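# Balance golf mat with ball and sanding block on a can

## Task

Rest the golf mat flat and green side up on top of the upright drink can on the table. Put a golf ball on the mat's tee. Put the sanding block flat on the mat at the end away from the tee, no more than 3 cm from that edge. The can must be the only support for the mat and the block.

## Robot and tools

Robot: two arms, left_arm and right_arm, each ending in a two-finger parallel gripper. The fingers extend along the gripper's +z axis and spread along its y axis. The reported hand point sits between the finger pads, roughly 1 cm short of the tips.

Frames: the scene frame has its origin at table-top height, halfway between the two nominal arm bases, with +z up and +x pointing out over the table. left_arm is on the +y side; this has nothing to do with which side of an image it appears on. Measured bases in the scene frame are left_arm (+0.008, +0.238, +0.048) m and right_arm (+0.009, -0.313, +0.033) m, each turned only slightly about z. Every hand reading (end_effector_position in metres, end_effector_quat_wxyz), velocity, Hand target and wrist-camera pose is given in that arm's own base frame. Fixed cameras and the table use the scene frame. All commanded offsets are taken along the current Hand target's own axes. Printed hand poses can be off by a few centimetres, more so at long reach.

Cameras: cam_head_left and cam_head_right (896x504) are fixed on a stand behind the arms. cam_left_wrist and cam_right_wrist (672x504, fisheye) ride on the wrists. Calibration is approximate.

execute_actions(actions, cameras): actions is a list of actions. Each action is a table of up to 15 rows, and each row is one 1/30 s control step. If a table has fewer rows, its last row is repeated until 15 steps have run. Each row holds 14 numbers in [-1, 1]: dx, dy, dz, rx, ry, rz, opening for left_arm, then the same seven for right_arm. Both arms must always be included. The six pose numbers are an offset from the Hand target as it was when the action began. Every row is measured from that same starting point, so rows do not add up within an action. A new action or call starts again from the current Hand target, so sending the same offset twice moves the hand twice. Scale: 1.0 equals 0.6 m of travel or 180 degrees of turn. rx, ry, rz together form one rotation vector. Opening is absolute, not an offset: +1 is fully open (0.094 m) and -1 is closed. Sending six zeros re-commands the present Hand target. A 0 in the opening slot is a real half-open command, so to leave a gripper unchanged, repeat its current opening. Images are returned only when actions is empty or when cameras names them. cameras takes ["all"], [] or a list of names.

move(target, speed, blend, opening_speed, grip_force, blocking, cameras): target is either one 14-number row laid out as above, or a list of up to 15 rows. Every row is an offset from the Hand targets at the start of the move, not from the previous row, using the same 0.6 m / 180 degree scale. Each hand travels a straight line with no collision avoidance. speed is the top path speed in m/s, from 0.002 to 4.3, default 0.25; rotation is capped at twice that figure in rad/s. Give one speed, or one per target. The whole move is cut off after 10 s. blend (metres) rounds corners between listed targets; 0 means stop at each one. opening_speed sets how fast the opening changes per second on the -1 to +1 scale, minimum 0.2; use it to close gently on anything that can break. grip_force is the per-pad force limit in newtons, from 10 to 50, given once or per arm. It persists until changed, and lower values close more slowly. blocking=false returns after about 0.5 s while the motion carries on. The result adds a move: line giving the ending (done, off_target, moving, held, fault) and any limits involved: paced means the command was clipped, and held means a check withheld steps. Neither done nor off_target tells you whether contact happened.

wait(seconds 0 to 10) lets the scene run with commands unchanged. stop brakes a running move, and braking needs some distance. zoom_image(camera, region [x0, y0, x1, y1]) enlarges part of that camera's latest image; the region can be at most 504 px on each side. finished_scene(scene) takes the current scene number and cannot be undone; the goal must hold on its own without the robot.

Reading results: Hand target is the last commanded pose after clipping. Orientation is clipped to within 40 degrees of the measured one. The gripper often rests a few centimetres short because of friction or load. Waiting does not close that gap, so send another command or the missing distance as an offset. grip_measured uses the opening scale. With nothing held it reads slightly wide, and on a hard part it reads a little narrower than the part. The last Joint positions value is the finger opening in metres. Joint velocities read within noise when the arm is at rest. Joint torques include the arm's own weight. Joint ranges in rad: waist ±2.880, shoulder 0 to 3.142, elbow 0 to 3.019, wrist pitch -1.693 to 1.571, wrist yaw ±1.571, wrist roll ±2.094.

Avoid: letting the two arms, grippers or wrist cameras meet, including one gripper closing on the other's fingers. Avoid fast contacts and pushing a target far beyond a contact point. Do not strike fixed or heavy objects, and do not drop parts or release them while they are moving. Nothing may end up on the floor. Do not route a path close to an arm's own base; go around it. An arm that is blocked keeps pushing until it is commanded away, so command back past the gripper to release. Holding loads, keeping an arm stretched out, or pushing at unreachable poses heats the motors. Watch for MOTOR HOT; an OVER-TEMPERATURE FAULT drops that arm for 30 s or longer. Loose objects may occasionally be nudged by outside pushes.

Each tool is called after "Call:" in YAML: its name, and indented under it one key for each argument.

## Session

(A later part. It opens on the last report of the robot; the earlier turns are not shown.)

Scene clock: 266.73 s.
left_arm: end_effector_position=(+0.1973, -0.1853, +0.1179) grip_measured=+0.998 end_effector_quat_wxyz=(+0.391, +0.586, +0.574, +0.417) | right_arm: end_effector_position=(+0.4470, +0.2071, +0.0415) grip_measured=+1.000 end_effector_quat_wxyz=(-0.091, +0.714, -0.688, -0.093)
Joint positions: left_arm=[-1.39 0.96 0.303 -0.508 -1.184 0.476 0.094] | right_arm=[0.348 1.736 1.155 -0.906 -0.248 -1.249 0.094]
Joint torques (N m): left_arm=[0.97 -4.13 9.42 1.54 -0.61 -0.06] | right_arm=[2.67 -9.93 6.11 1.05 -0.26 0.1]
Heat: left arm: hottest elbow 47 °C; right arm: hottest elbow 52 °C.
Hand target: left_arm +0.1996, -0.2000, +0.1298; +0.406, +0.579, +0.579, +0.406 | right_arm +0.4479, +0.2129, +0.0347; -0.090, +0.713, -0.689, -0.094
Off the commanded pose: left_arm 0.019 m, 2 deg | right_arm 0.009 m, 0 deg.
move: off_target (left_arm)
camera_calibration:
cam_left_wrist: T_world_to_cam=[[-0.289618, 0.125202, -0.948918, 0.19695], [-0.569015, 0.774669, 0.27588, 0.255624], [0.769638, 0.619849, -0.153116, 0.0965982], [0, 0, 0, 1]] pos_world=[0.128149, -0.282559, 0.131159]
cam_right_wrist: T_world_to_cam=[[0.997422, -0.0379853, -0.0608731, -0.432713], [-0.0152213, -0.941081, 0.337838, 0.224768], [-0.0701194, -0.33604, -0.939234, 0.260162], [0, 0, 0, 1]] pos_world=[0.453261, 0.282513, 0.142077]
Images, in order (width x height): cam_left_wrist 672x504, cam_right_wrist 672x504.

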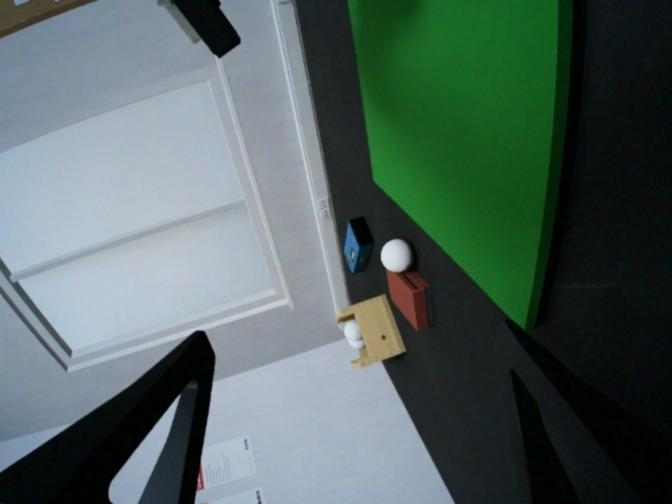

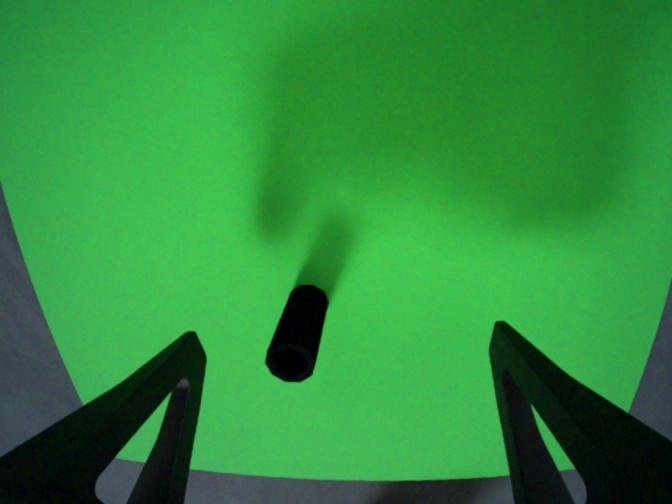

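Call:
move:
  target: [0,0,0,0,0,0,1, 0.0152,0.0285,0.0478,0,0,0,1]
  speed: 0.15
  cameras: ["cam_right_wrist"]

Scene clock: 270.13 s.
left_arm: end_effector_position=(+0.1972, -0.1853, +0.1179) grip_measured=+0.998 end_effector_quat_wxyz=(+0.390, +0.587, +0.574, +0.417) | right_arm: end_effector_position=(+0.4323, +0.2066, +0.0115) grip_measured=+1.000 end_effector_quat_wxyz=(-0.092, +0.714, -0.688, -0.093)
Joint positions: left_arm=[-1.39 0.96 0.303 -0.508 -1.183 0.479 0.094] | right_arm=[0.357 1.752 1.08 -0.811 -0.248 -1.24 0.094]
Joint torques (N m): left_arm=[1.2 -4.25 9.36 1.73 -0.62 -0.05] | right_arm=[2.14 -10.7 5.34 1.21 -0.26 0.11]
Heat: left arm: hottest elbow 47 °C; right arm: hottest elbow 51 °C.
Hand target: left_arm +0.1996, -0.2000, +0.1298; +0.406, +0.579, +0.579, +0.406 | right_arm +0.4307, +0.2109, +0.0045; -0.090, +0.713, -0.689, -0.094
Off the commanded pose: left_arm 0.019 m, 2 deg | right_arm 0.008 m, 0 deg.
move: off_target (left_arm)
camera_calibration:
cam_right_wrist: T_world_to_cam=[[0.997549, -0.0371698, -0.0592766, -0.420056], [-0.0150848, -0.941546, 0.336545, 0.234193], [-0.068321, -0.334826, -0.9398, 0.229726], [0, 0, 0, 1]] pos_world=[0.438254, 0.281808, 0.11218]
Images, in order (width x height): cam_right_wrist 672x504.

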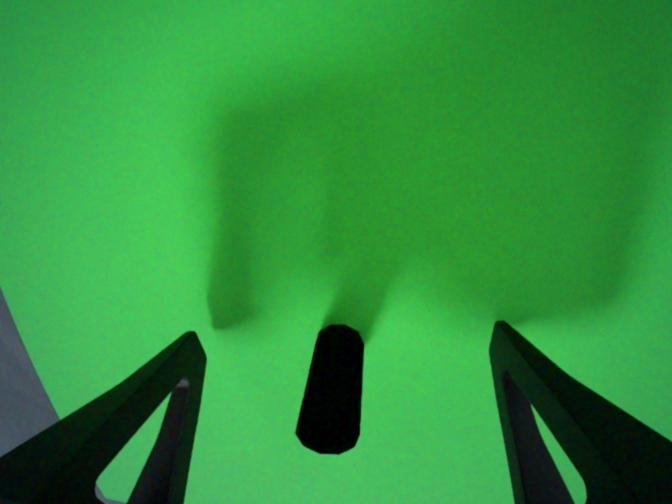

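Call:
move:
  target: [0,0,0,0,0,0,1, 0,0,0,0,0,0,-0.95]
  grip_force: [50,35]
  cameras: ["cam_right_wrist"]

Scene clock: 275.73 s.
left_arm: end_effector_position=(+0.1972, -0.1853, +0.1179) grip_measured=+0.998 end_effector_quat_wxyz=(+0.390, +0.587, +0.574, +0.417) | right_arm: end_effector_position=(+0.4308, +0.2062, +0.0105) grip_measured=-0.718 end_effector_quat_wxyz=(-0.091, +0.714, -0.688, -0.094)
Joint positions: left_arm=[-1.39 0.96 0.303 -0.508 -1.183 0.479 0.094] | right_arm=[0.358 1.752 1.077 -0.811 -0.248 -1.239 0.013]
Joint torques (N m): left_arm=[1.32 -4.25 9.33 1.73 -0.62 -0.07] | right_arm=[2.32 -10.58 5.75 0.87 -0.18 0.09]
Heat: left arm: hottest elbow 46 °C; right arm: hottest elbow 50 °C.
Hand target: left_arm +0.1996, -0.2000, +0.1298; +0.406, +0.579, +0.579, +0.406 | right_arm +0.4308, +0.2109, +0.0046; -0.090, +0.713, -0.689, -0.094
Off the commanded pose: left_arm 0.019 m, 2 deg | right_arm 0.008 m, 0 deg.
grip_force (N): 50, 35
move: off_target (left_arm)
camera_calibration:
cam_right_wrist: T_world_to_cam=[[0.997348, -0.0376466, -0.0622916, -0.418484], [-0.0144457, -0.941202, 0.337536, 0.233875], [-0.0713361, -0.335741, -0.939249, 0.230065], [0, 0, 0, 1]] pos_world=[0.437164, 0.281612, 0.111079]
Images, in order (width x height): cam_right_wrist 672x504.

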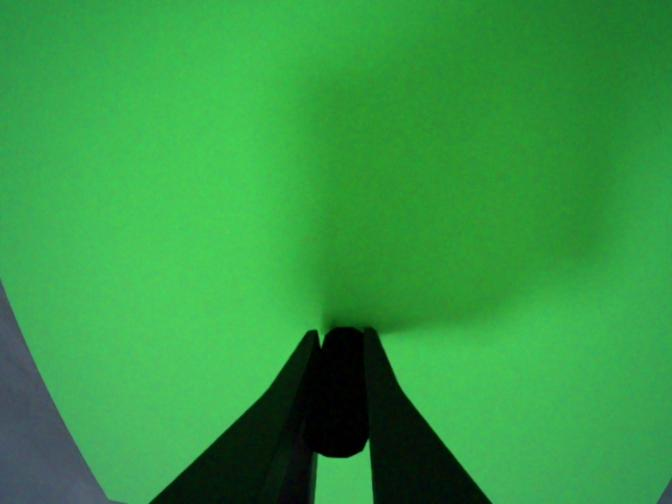

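Call:
move:
  target: [0,0,0,0,0,0,1, -0.0183,0,-0.0555,0,0.03,0,-0.95]
  speed: 0.08
  cameras: ["cam_right_wrist","cam_head_right","cam_left_wrist"]

Scene clock: 277.83 s.
left_arm: end_effector_position=(+0.1972, -0.1853, +0.1179) grip_measured=+0.998 end_effector_quat_wxyz=(+0.390, +0.587, +0.574, +0.417) | right_arm: end_effector_position=(+0.4145, +0.2023, +0.0107) grip_measured=-0.719 end_effector_quat_wxyz=(-0.037, +0.717, -0.693, -0.072)
Joint positions: left_arm=[-1.39 0.96 0.303 -0.508 -1.183 0.479 0.094] | right_arm=[0.394 1.751 1.089 -0.899 -0.161 -1.209 0.013]
Joint torques (N m): left_arm=[1.38 -4.31 9.32 1.72 -0.62 -0.05] | right_arm=[2.26 -13.45 8.66 -1.05 -0.03 0.07]
Heat: left arm: hottest elbow 46 °C; right arm: hottest elbow 50 °C.
Hand target: left_arm +0.1996, -0.2000, +0.1298; +0.406, +0.579, +0.579, +0.406 | right_arm +0.4307, +0.2129, +0.0396; -0.058, +0.717, -0.692, -0.060
Off the commanded pose: left_arm 0.019 m, 2 deg | right_arm 0.035 m, 3 deg.
grip_force (N): 50, 35
move: off_target (left_arm, right_arm)
camera_calibration:
cam_left_wrist: T_world_to_cam=[[-0.289835, 0.127804, -0.948505, 0.197345], [-0.568111, 0.774587, 0.277968, 0.255238], [0.770225, 0.61942, -0.151895, 0.0962731], [0, 0, 0, 1]] pos_world=[0.128049, -0.282559, 0.130859]
cam_right_wrist: T_world_to_cam=[[0.993868, -0.0436771, -0.101583, -0.399209], [0.00530824, -0.898777, 0.438375, 0.212012], [-0.110448, -0.436226, -0.893033, 0.263859], [0, 0, 0, 1]] pos_world=[0.424778, 0.288217, 0.102141]
Images, in order (width x height): cam_head_right 896x504, cam_left_wrist 672x504, cam_right_wrist 672x504.

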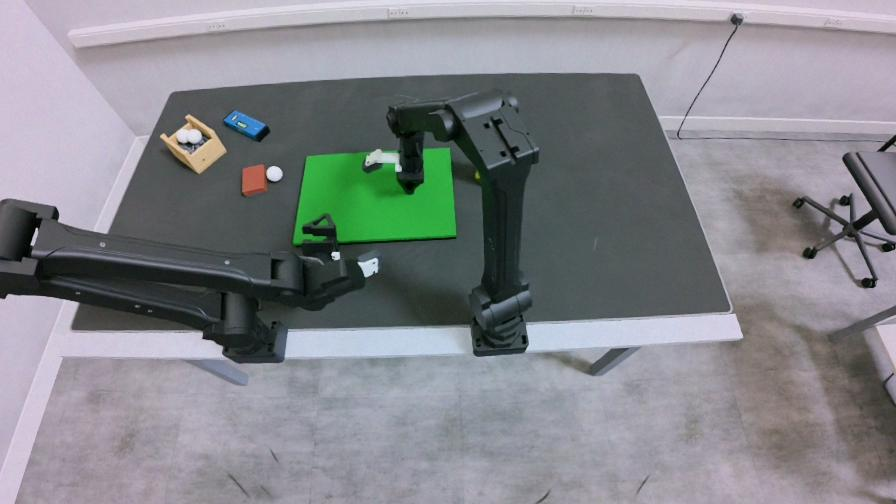

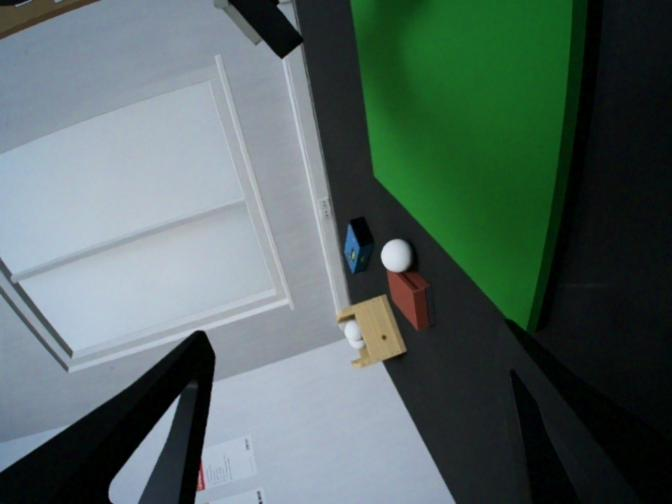

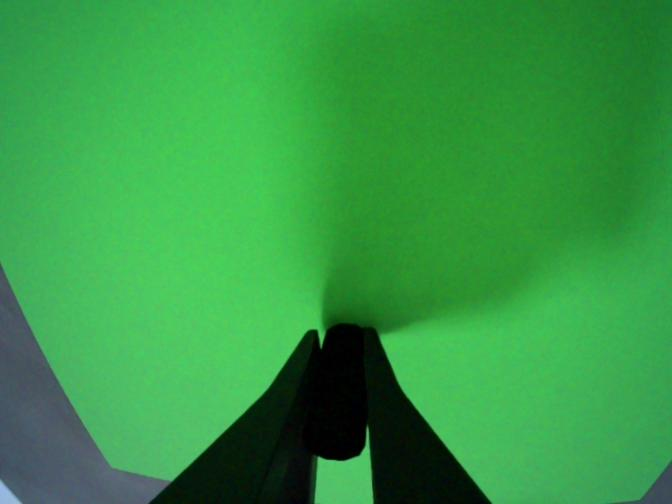

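Call:
move:
  target: [0,0,0,0,0,0,1, -0.0178,-0.0268,-0.0815,0,0.017,0,-0.95]
  speed: 0.08
  cameras: ["cam_right_wrist","cam_head_right","cam_left_wrist"]

Scene clock: 280.90 s.
left_arm: end_effector_position=(+0.1972, -0.1853, +0.1179) grip_measured=+0.998 end_effector_quat_wxyz=(+0.390, +0.587, +0.574, +0.417) | right_arm: end_effector_position=(+0.4257, +0.2034, +0.0513) grip_measured=-0.719 end_effector_quat_wxyz=(-0.006, +0.718, -0.693, -0.058)
Joint positions: left_arm=[-1.39 0.96 0.303 -0.508 -1.183 0.479 0.094] | right_arm=[0.406 1.736 1.202 -1.07 -0.111 -1.202 0.013]
Joint torques (N m): left_arm=[1.38 -4.25 9.39 1.7 -0.62 -0.06] | right_arm=[2.43 -13.33 10.07 -0.79 -0.03 0.09]
Heat: left arm: hottest elbow 46 °C; right arm: hottest elbow 50 °C.
Hand target: left_arm +0.1996, -0.2000, +0.1298; +0.406, +0.579, +0.579, +0.406 | right_arm +0.4467, +0.2159, +0.0896; -0.039, +0.718, -0.693, -0.041
Off the commanded pose: left_arm 0.019 m, 2 deg | right_arm 0.045 m, 4 deg.
grip_force (N): 50, 35
move: off_target (left_arm, right_arm)
camera_calibration:
cam_left_wrist: T_world_to_cam=[[-0.289835, 0.127804, -0.948505, 0.197345], [-0.568111, 0.774587, 0.277968, 0.255238], [0.770225, 0.61942, -0.151895, 0.0962731], [0, 0, 0, 1]] pos_world=[0.128049, -0.282559, 0.130859]
cam_right_wrist: T_world_to_cam=[[0.99165, -0.0456003, -0.120625, -0.403907], [0.0202839, -0.868593, 0.495111, 0.179598], [-0.127351, -0.493424, -0.860415, 0.318991], [0, 0, 0, 1]] pos_world=[0.437515, 0.294977, 0.136822]
Images, in order (width x height): cam_head_right 896x504, cam_left_wrist 672x504, cam_right_wrist 672x504.

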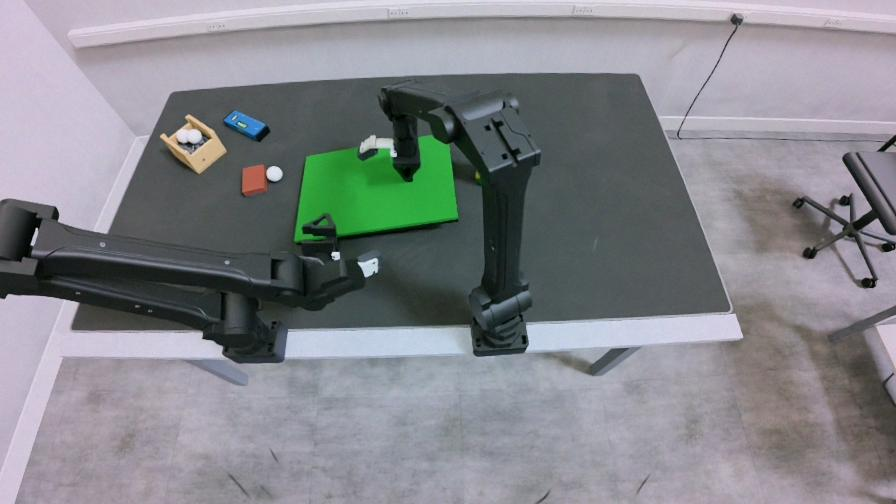

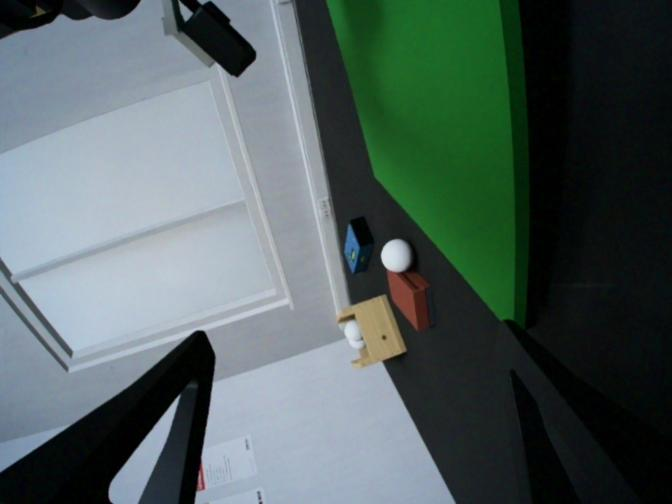

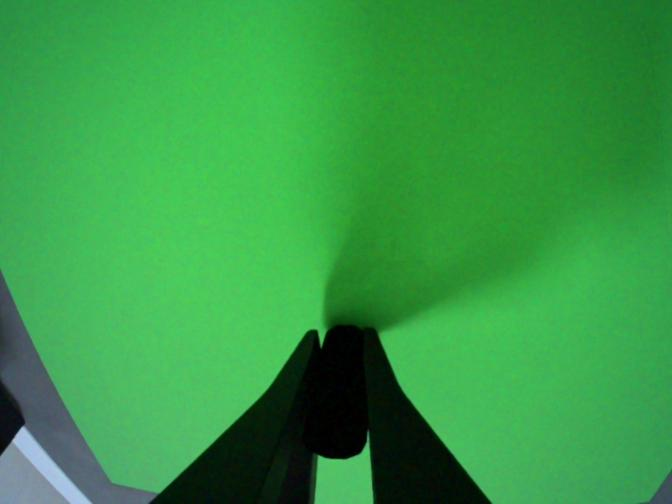

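Call:
move:
  target: [0,0,0,0,0,0,1, -0.0717,-0.0038,-0.0992,0,0.064,0,-0.95]
  speed: 0.1
  cameras: ["cam_right_wrist","cam_head_right","cam_left_wrist","cam_head_left"]

Scene clock: 285.50 s.
left_arm: end_effector_position=(+0.1972, -0.1853, +0.1179) grip_measured=+0.998 end_effector_quat_wxyz=(+0.390, +0.587, +0.574, +0.417) | right_arm: end_effector_position=(+0.4289, +0.2350, +0.1261) grip_measured=-0.719 end_effector_quat_wxyz=(+0.061, +0.719, -0.692, +0.022)
Joint positions: left_arm=[-1.39 0.96 0.303 -0.508 -1.183 0.479 0.094] | right_arm=[0.529 1.74 1.419 -1.356 0.074 -1.076 0.013]
Joint torques (N m): left_arm=[1.44 -4.01 9.33 1.68 -0.63 -0.06] | right_arm=[2.14 -12.1 11.75 -0.64 -0.07 0.08]
Heat: left arm: hottest elbow 46 °C; right arm: hottest elbow 51 °C.
Hand target: left_arm +0.1996, -0.2000, +0.1298; +0.406, +0.579, +0.579, +0.406 | right_arm +0.4479, +0.2519, +0.1535; +0.031, +0.719, -0.694, +0.031
Off the commanded pose: left_arm 0.019 m, 2 deg | right_arm 0.037 m, 4 deg.
grip_force (N): 50, 35
move: off_target (left_arm, right_arm)
camera_calibration:
cam_left_wrist: T_world_to_cam=[[-0.289835, 0.127804, -0.948505, 0.197345], [-0.568111, 0.774587, 0.277968, 0.255238], [0.770225, 0.61942, -0.151895, 0.0962731], [0, 0, 0, 1]] pos_world=[0.128049, -0.282559, 0.130859]
cam_right_wrist: T_world_to_cam=[[0.994385, -0.0581119, -0.0884361, -0.398866], [0.0151168, -0.74914, 0.66224, 0.123106], [-0.104735, -0.659858, -0.744055, 0.414093], [0, 0, 0, 1]] pos_world=[0.438136, 0.342287, 0.191309]

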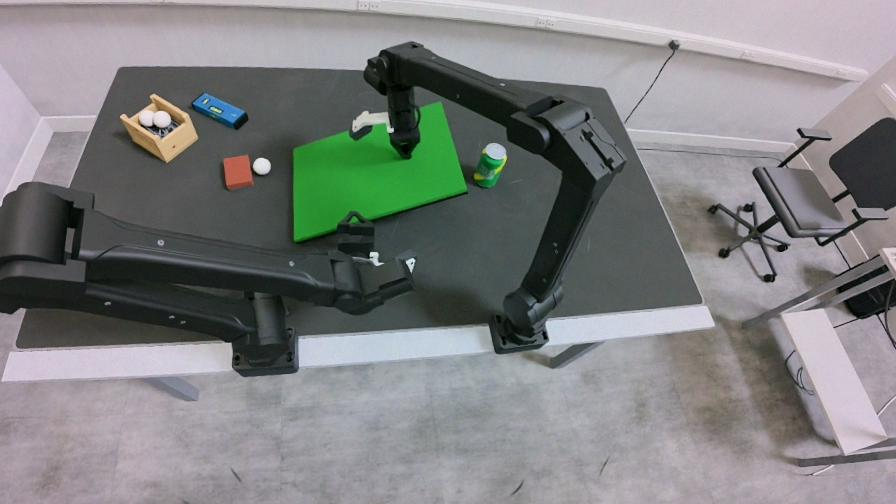

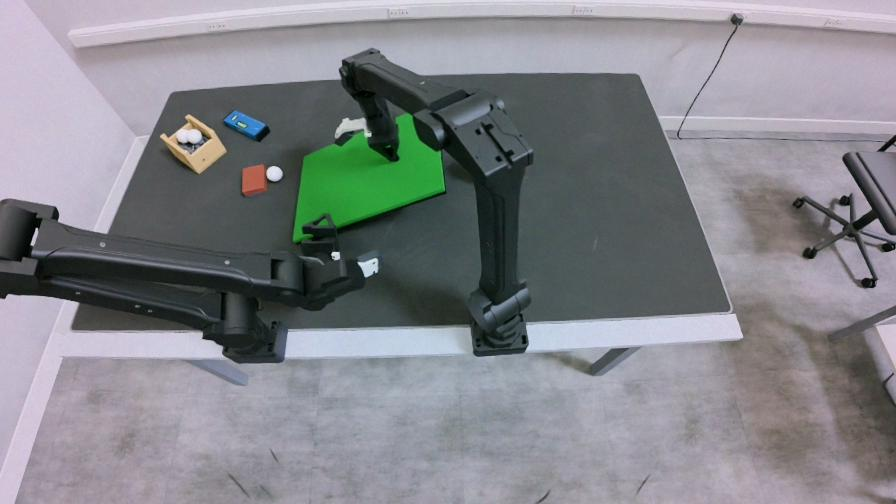

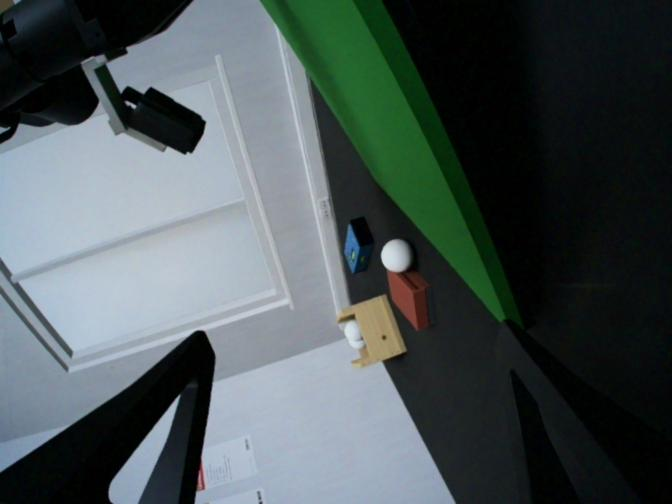

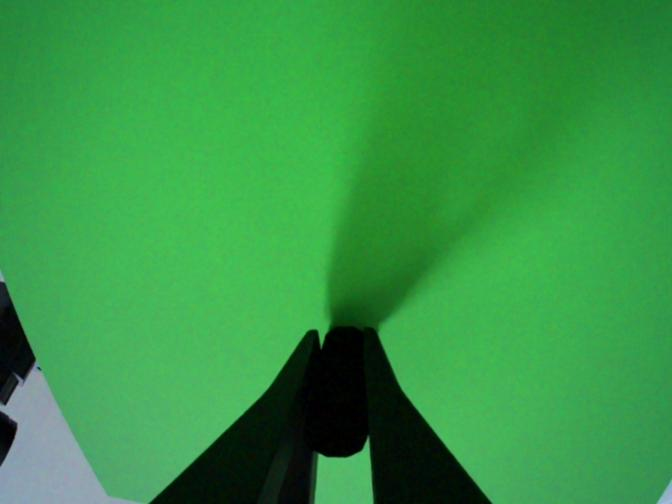

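Call:
move:
  target: [-0.1383,-0.102,0.0708,-0.0657,-0.0117,-0.1116,1, 0,0,0,0,0,0,-0.95]
  speed: 0.2
  cameras: ["cam_left_wrist","cam_head_right","cam_head_left"]

Scene clock: 295.87 s.
left_arm: end_effector_position=(+0.2189, -0.2866, +0.0644) grip_measured=+0.998 end_effector_quat_wxyz=(+0.542, +0.425, +0.623, +0.371) | right_arm: end_effector_position=(+0.4289, +0.2350, +0.1261) grip_measured=-0.719 end_effector_quat_wxyz=(+0.061, +0.719, -0.692, +0.022)
Joint positions: left_arm=[-1.408 1.658 0.384 0.563 -1.358 0.5 0.094] | right_arm=[0.529 1.74 1.419 -1.356 0.074 -1.076 0.013]
Joint torques (N m): left_arm=[1.38 -9.29 2.81 2.1 -0.46 -0.12] | right_arm=[2.9 -11.63 11.66 -0.66 0 0.05]
Heat: left arm: hottest elbow 45 °C; right arm: hottest elbow 51 °C.
Hand target: left_arm +0.2185, -0.2830, +0.0578; +0.538, +0.432, +0.619, +0.375 | right_arm +0.4479, +0.2519, +0.1535; +0.031, +0.719, -0.694, +0.031
Off the commanded pose: left_arm 0.008 m, 1 deg | right_arm 0.037 m, 4 deg.
grip_force (N): 50, 35
move: off_target (right_arm)
camera_calibration:
cam_left_wrist: T_world_to_cam=[[-0.0721228, -0.27717, -0.95811, 0.0027476], [-0.643283, 0.74704, -0.167686, 0.398113], [0.762224, 0.604242, -0.232178, 0.136745], [0, 0, 0, 1]] pos_world=[0.152067, -0.379272, 0.10114]
Images, in order (width x height): cam_head_left 896x504, cam_head_right 896x504, cam_left_wrist 672x504.

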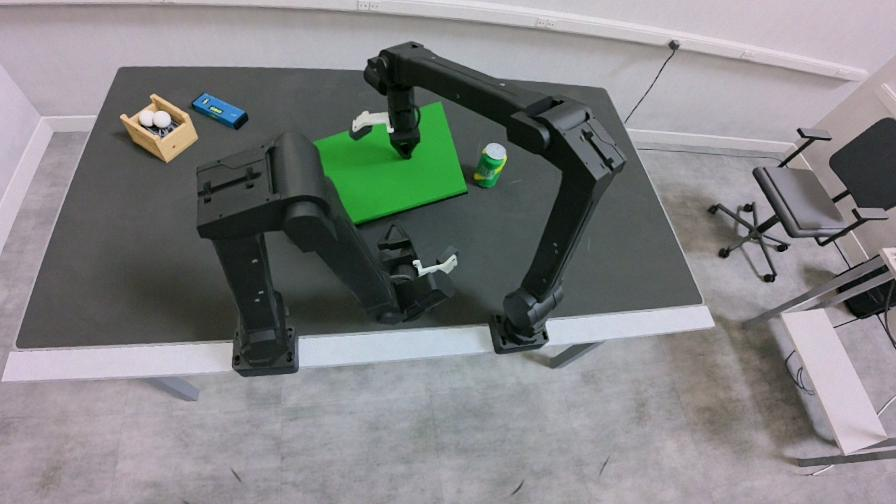

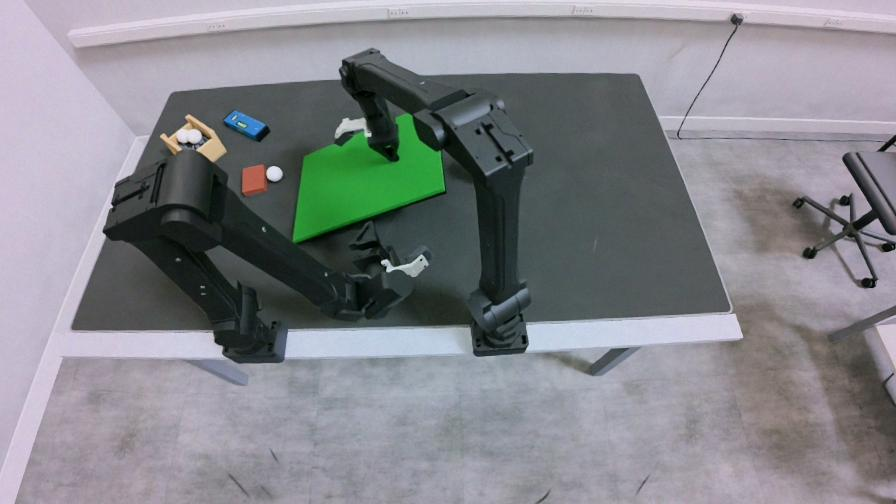

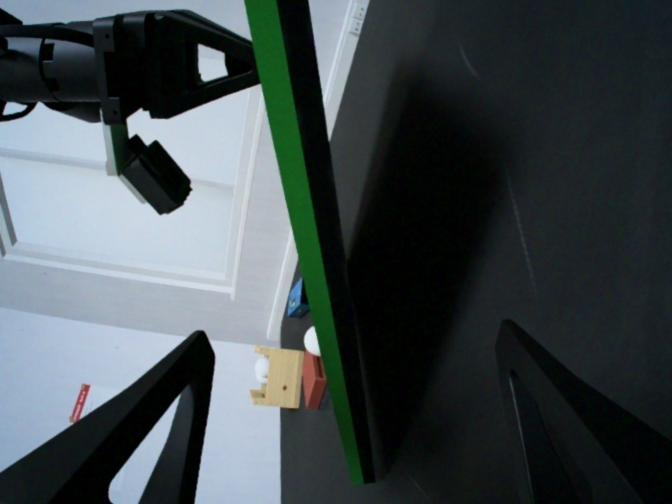

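Call:
execute_actions:
  actions: []
  cameras: ["all"]

Scene clock: 302.00 s.
left_arm: end_effector_position=(+0.2189, -0.2866, +0.0644) grip_measured=+0.998 end_effector_quat_wxyz=(+0.542, +0.426, +0.623, +0.371) | right_arm: end_effector_position=(+0.4289, +0.2350, +0.1261) grip_measured=-0.719 end_effector_quat_wxyz=(+0.061, +0.719, -0.692, +0.022)
Joint positions: left_arm=[-1.408 1.658 0.384 0.563 -1.358 0.5 0.094] | right_arm=[0.529 1.74 1.419 -1.356 0.074 -1.076 0.013]
Joint velocities: within noise
Joint torques (N m): left_arm=[1.2 -8.94 2.8 2.15 -0.45 -0.06] | right_arm=[1.85 -12.28 11.73 -0.65 -0.06 0.08]
Heat: left arm: hottest elbow 44 °C; right arm: hottest elbow 52 °C.
Hand target: left_arm +0.2185, -0.2830, +0.0578; +0.538, +0.432, +0.619, +0.375 | right_arm +0.4479, +0.2519, +0.1535; +0.031, +0.719, -0.694, +0.031
Tool commands: left_gripper/opening=+1.0 right_gripper/opening=-0.95
Off the commanded pose: left_arm 0.008 m, 1 deg | right_arm 0.037 m, 4 deg.
grip_force (N): 50, 35
camera_calibration:
cam_left_wrist: T_world_to_cam=[[-0.0720641, -0.276765, -0.958232, 0.00290476], [-0.64328, 0.747105, -0.167408, 0.398109], [0.762232, 0.604347, -0.231877, 0.136753], [0, 0, 0, 1]] pos_world=[0.152067, -0.379271, 0.10114]
cam_right_wrist: T_world_to_cam=[[0.994385, -0.0581119, -0.0884361, -0.398866], [0.0151168, -0.74914, 0.66224, 0.123106], [-0.104735, -0.659858, -0.744055, 0.414093], [0, 0, 0, 1]] pos_world=[0.438136, 0.342287, 0.191309]

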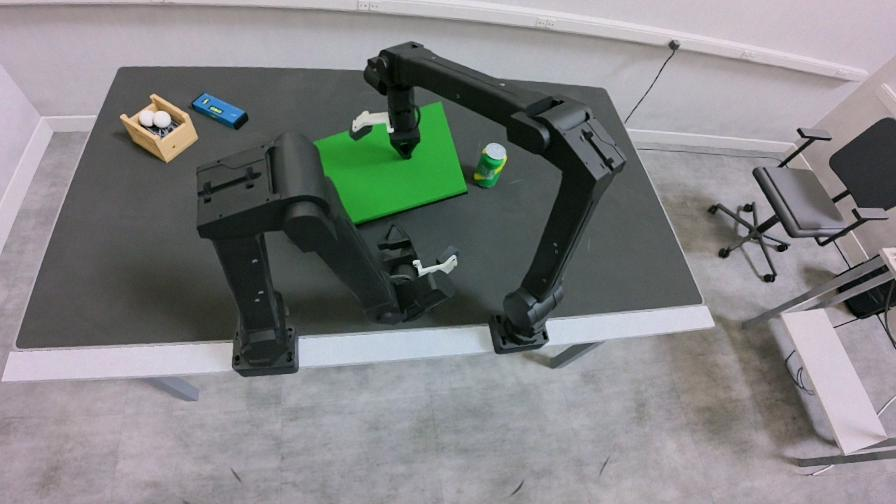

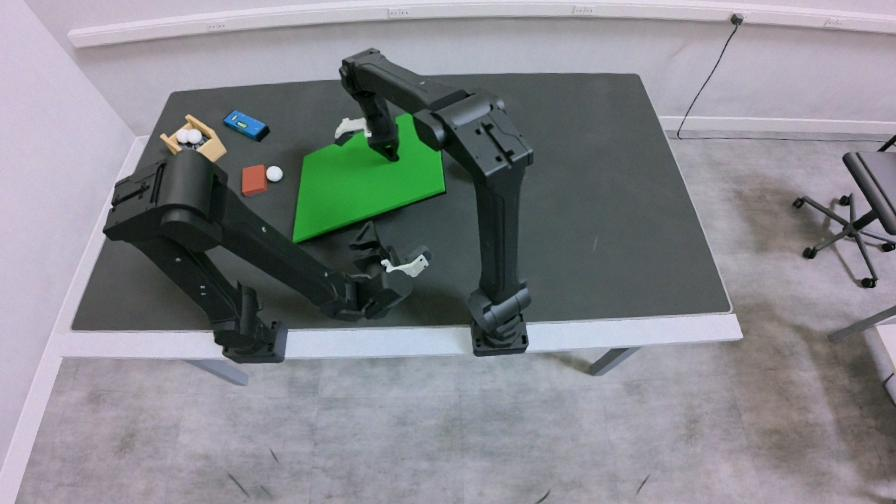

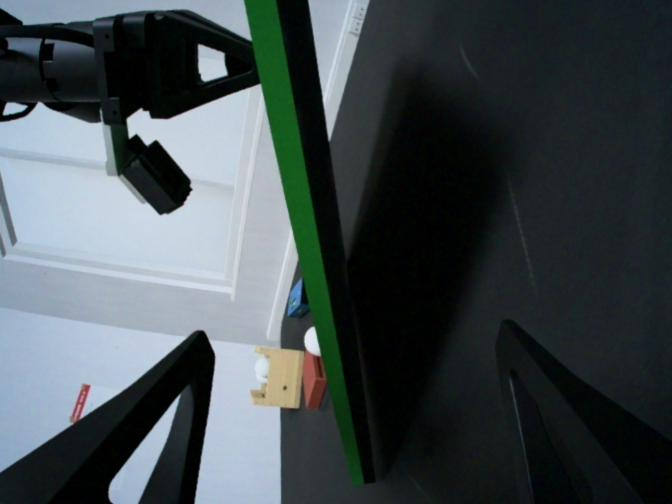

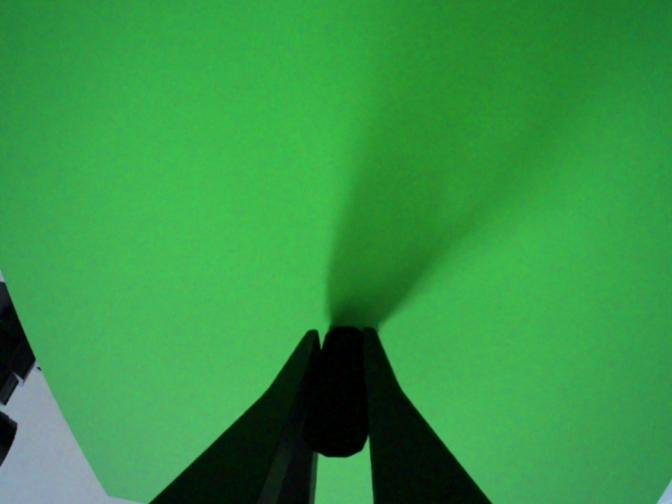

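Call:
move:
  target: [0,0,0,0,0,0,1,0.24,-0.058,-0.0125,0,0,0,-0.95]
  speed: 0.07
  cameras: ["all"]

Scene clock: 319.93 s.
left_arm: end_effector_position=(+0.2190, -0.2870, +0.0645) grip_measured=+0.998 end_effector_quat_wxyz=(+0.542, +0.425, +0.622, +0.371) | right_arm: end_effector_position=(+0.4738, +0.1124, +0.1316) grip_measured=-0.719 end_effector_quat_wxyz=(+0.066, +0.720, -0.691, +0.009)
Joint positions: left_arm=[-1.408 1.659 0.384 0.569 -1.358 0.504 0.094] | right_arm=[0.264 1.728 1.419 -1.365 0.083 -1.344 0.013]
Joint torques (N m): left_arm=[1.55 -9.35 2.81 2.19 -0.46 -0.06] | right_arm=[0.91 -15.91 9.7 -0.72 -0.01 -0.14]
Heat: left arm: hottest elbow 42 °C; right arm: hottest elbow 52 °C.
Hand target: left_arm +0.2185, -0.2830, +0.0578; +0.538, +0.432, +0.619, +0.375 | right_arm +0.4877, +0.1105, +0.1736; +0.031, +0.719, -0.694, +0.031
Off the commanded pose: left_arm 0.008 m, 1 deg | right_arm 0.044 m, 5 deg.
grip_force (N): 50, 35
move: off_target (right_arm)
camera_calibration:
cam_left_wrist: T_world_to_cam=[[-0.0718116, -0.277519, -0.958032, 0.00256581], [-0.642542, 0.747522, -0.168376, 0.398431], [0.762878, 0.603485, -0.231999, 0.136622], [0, 0, 0, 1]] pos_world=[0.151967, -0.379573, 0.101241]
cam_right_wrist: T_world_to_cam=[[0.99198, -0.0553745, -0.113619, -0.446], [0.032693, -0.75592, 0.653847, 0.0204403], [-0.122093, -0.652318, -0.748047, 0.349852], [0, 0, 0, 1]] pos_world=[0.48447, 0.218969, 0.197667]

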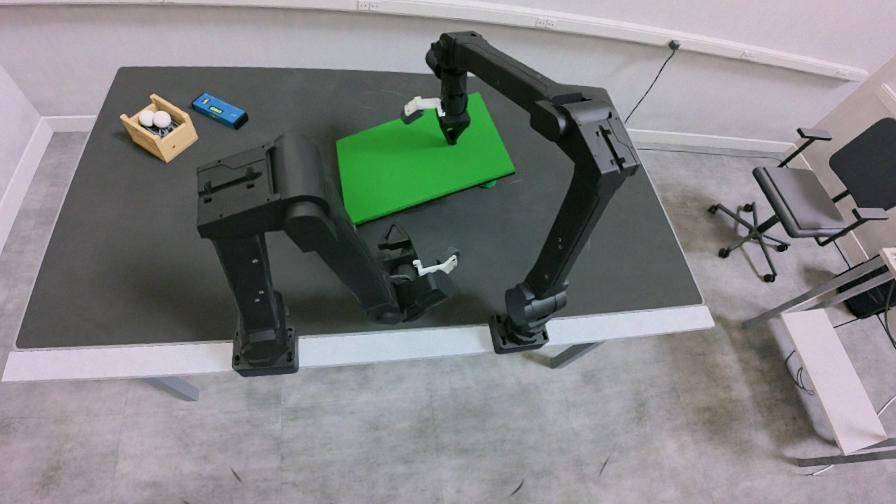

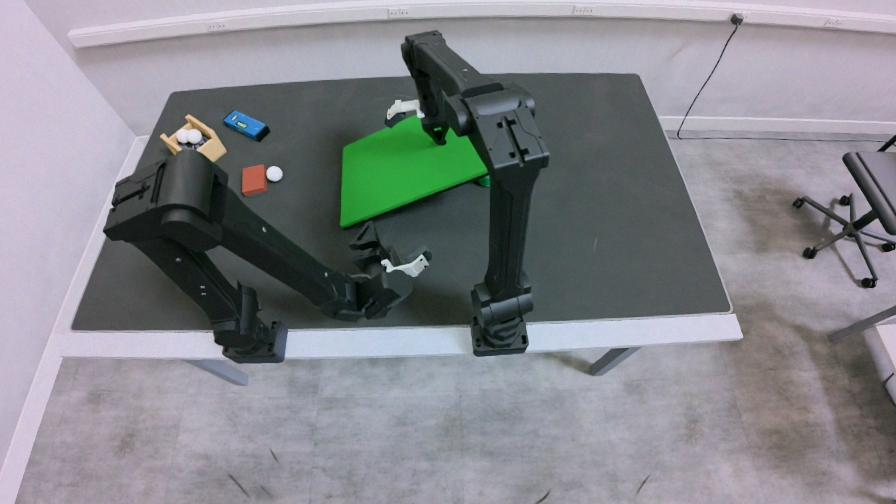

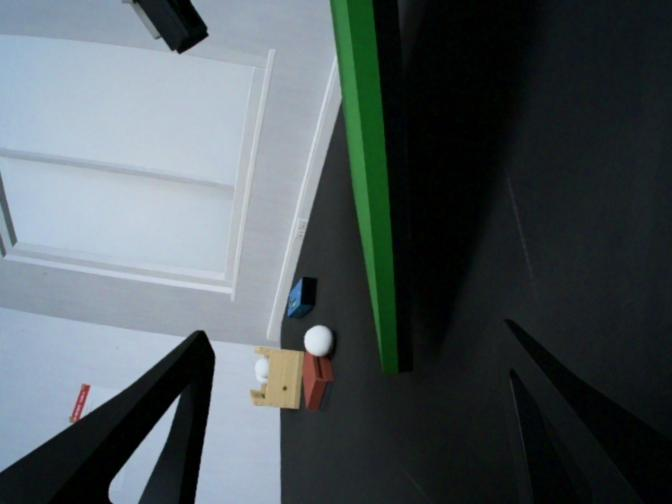

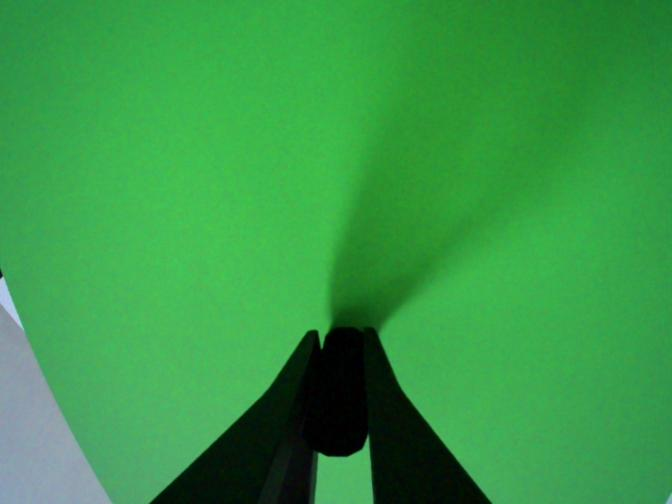

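Call:
zoom_image:
  camera: "cam_head_left"
  region: [320, 80, 560, 240]

Call:
zoom_image:
  camera: "cam_left_wrist"
  region: [168, 126, 672, 504]

Scaled by 2.100.

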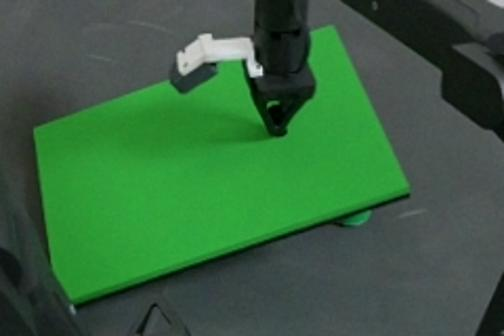

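Scaled by 1.000.

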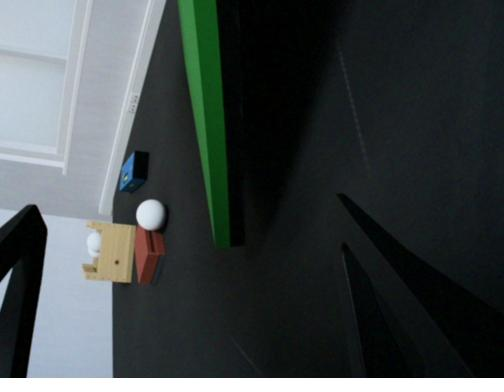

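Call:
zoom_image:
  camera: "cam_head_right"
  region: [300, 80, 540, 240]

Call:
zoom_image:
  camera: "cam_head_left"
  region: [320, 160, 400, 240]

Call:
zoom_image:
  camera: "cam_head_right"
  region: [310, 160, 390, 240]

Scaled by 2.100.

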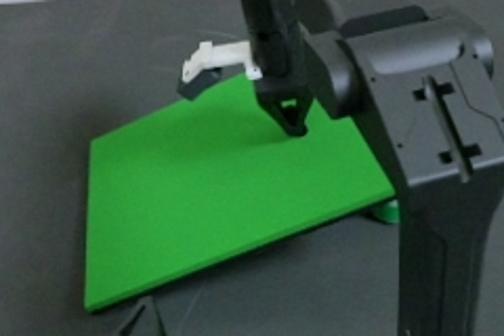

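Scaled by 6.300.

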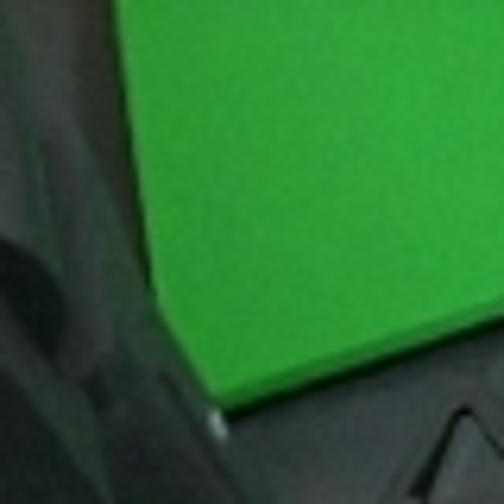

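Scaled by 6.300.

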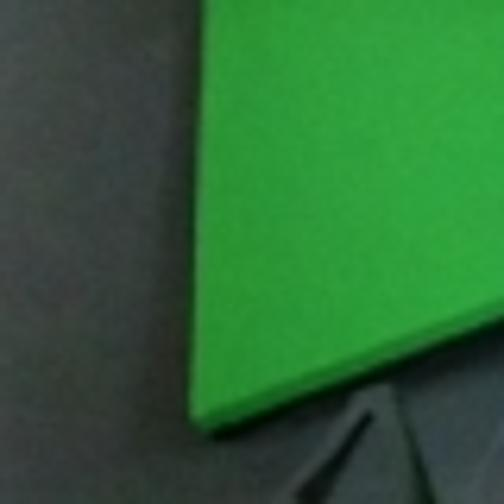

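Call:
move:
  target: [0,0,0,0,0,0,1,0,0,-0.07,0,0,0,-0.95]
  speed: 0.07
  cameras: ["all"]

Call:
zoom_image:
  camera: "cam_head_right"
  region: [300, 80, 540, 240]

Call:
zoom_image:
  camera: "cam_head_left"
  region: [320, 80, 560, 240]

Scene clock: 335.40 s.
left_arm: end_effector_position=(+0.2190, -0.2870, +0.0645) grip_measured=+0.998 end_effector_quat_wxyz=(+0.542, +0.425, +0.622, +0.371) | right_arm: end_effector_position=(+0.4665, +0.1102, +0.1634) grip_measured=-0.721 end_effector_quat_wxyz=(+0.078, +0.720, -0.690, +0.003)
Joint positions: left_arm=[-1.408 1.659 0.384 0.569 -1.358 0.504 0.094] | right_arm=[0.264 1.705 1.472 -1.469 0.085 -1.344 0.013]
Joint torques (N m): left_arm=[1.67 -9.29 2.85 2.22 -0.43 -0.07] | right_arm=[1.2 -14.33 12.1 -0.75 -0.03 -0.09]
Heat: left arm: hottest elbow 41 °C; right arm: hottest elbow 52 °C.
Hand target: left_arm +0.2185, -0.2830, +0.0578; +0.538, +0.432, +0.619, +0.375 | right_arm +0.4877, +0.1141, +0.2154; +0.031, +0.719, -0.694, +0.031
Off the commanded pose: left_arm 0.008 m, 1 deg | right_arm 0.056 m, 6 deg.
grip_force (N): 50, 35
move: off_target (right_arm)
camera_calibration:
cam_left_wrist: T_world_to_cam=[[-0.0718116, -0.277519, -0.958032, 0.00256581], [-0.642542, 0.747522, -0.168376, 0.398431], [0.762878, 0.603485, -0.231999, 0.136622], [0, 0, 0, 1]] pos_world=[0.151967, -0.379573, 0.101241]
cam_right_wrist: T_world_to_cam=[[0.988642, -0.0562837, -0.139349, -0.429438], [0.0502176, -0.750208, 0.659292, -0.011524], [-0.141648, -0.658802, -0.738861, 0.379627], [0, 0, 0, 1]] pos_world=[0.478913, 0.217283, 0.228248]

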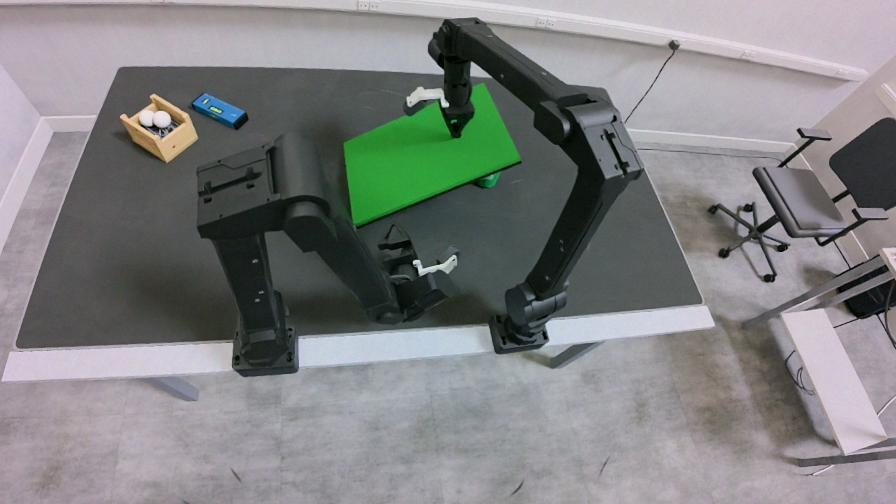

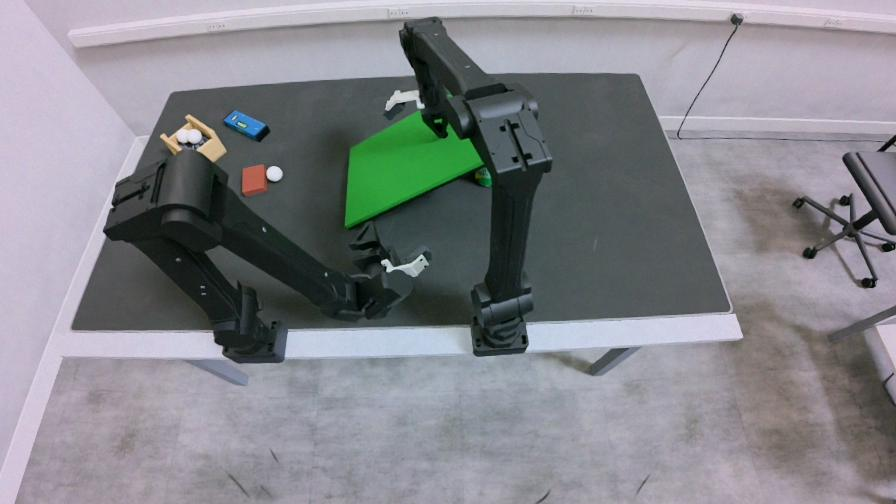

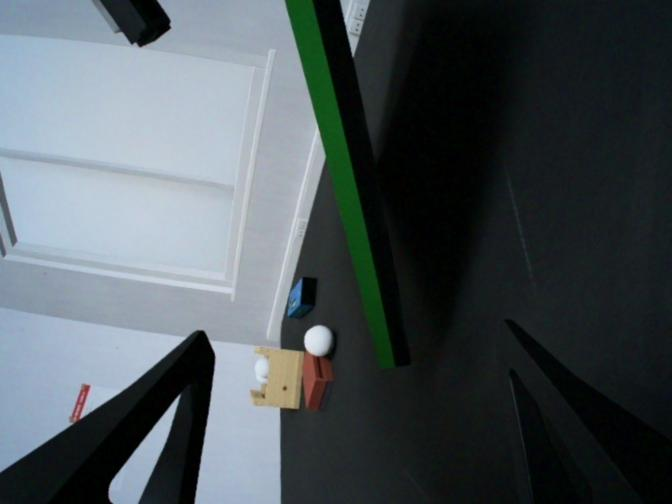

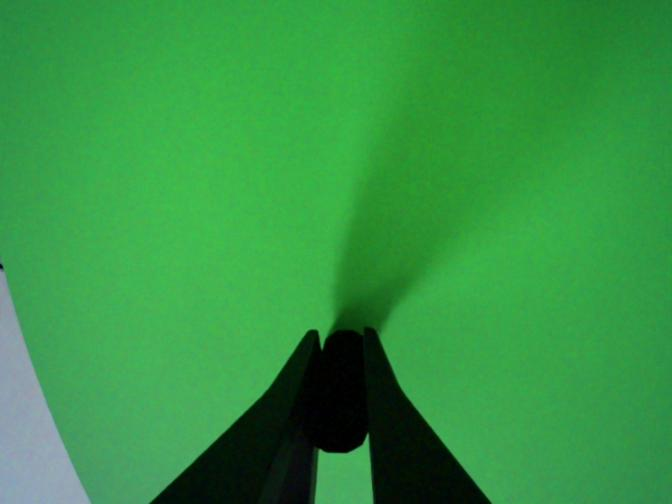

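Scaled by 2.100.

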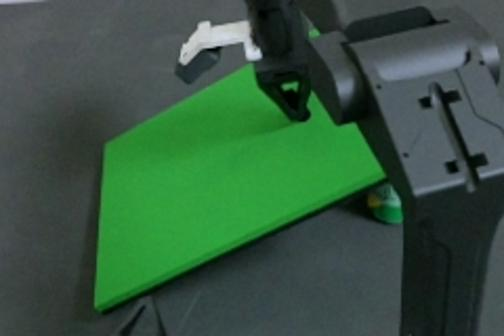

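Scaled by 2.100.

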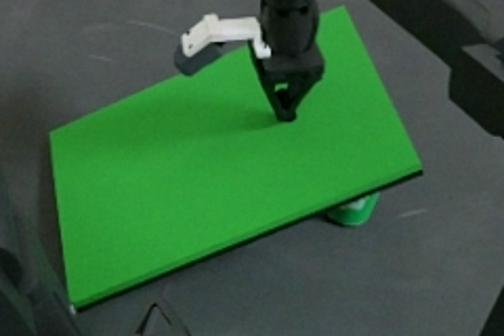

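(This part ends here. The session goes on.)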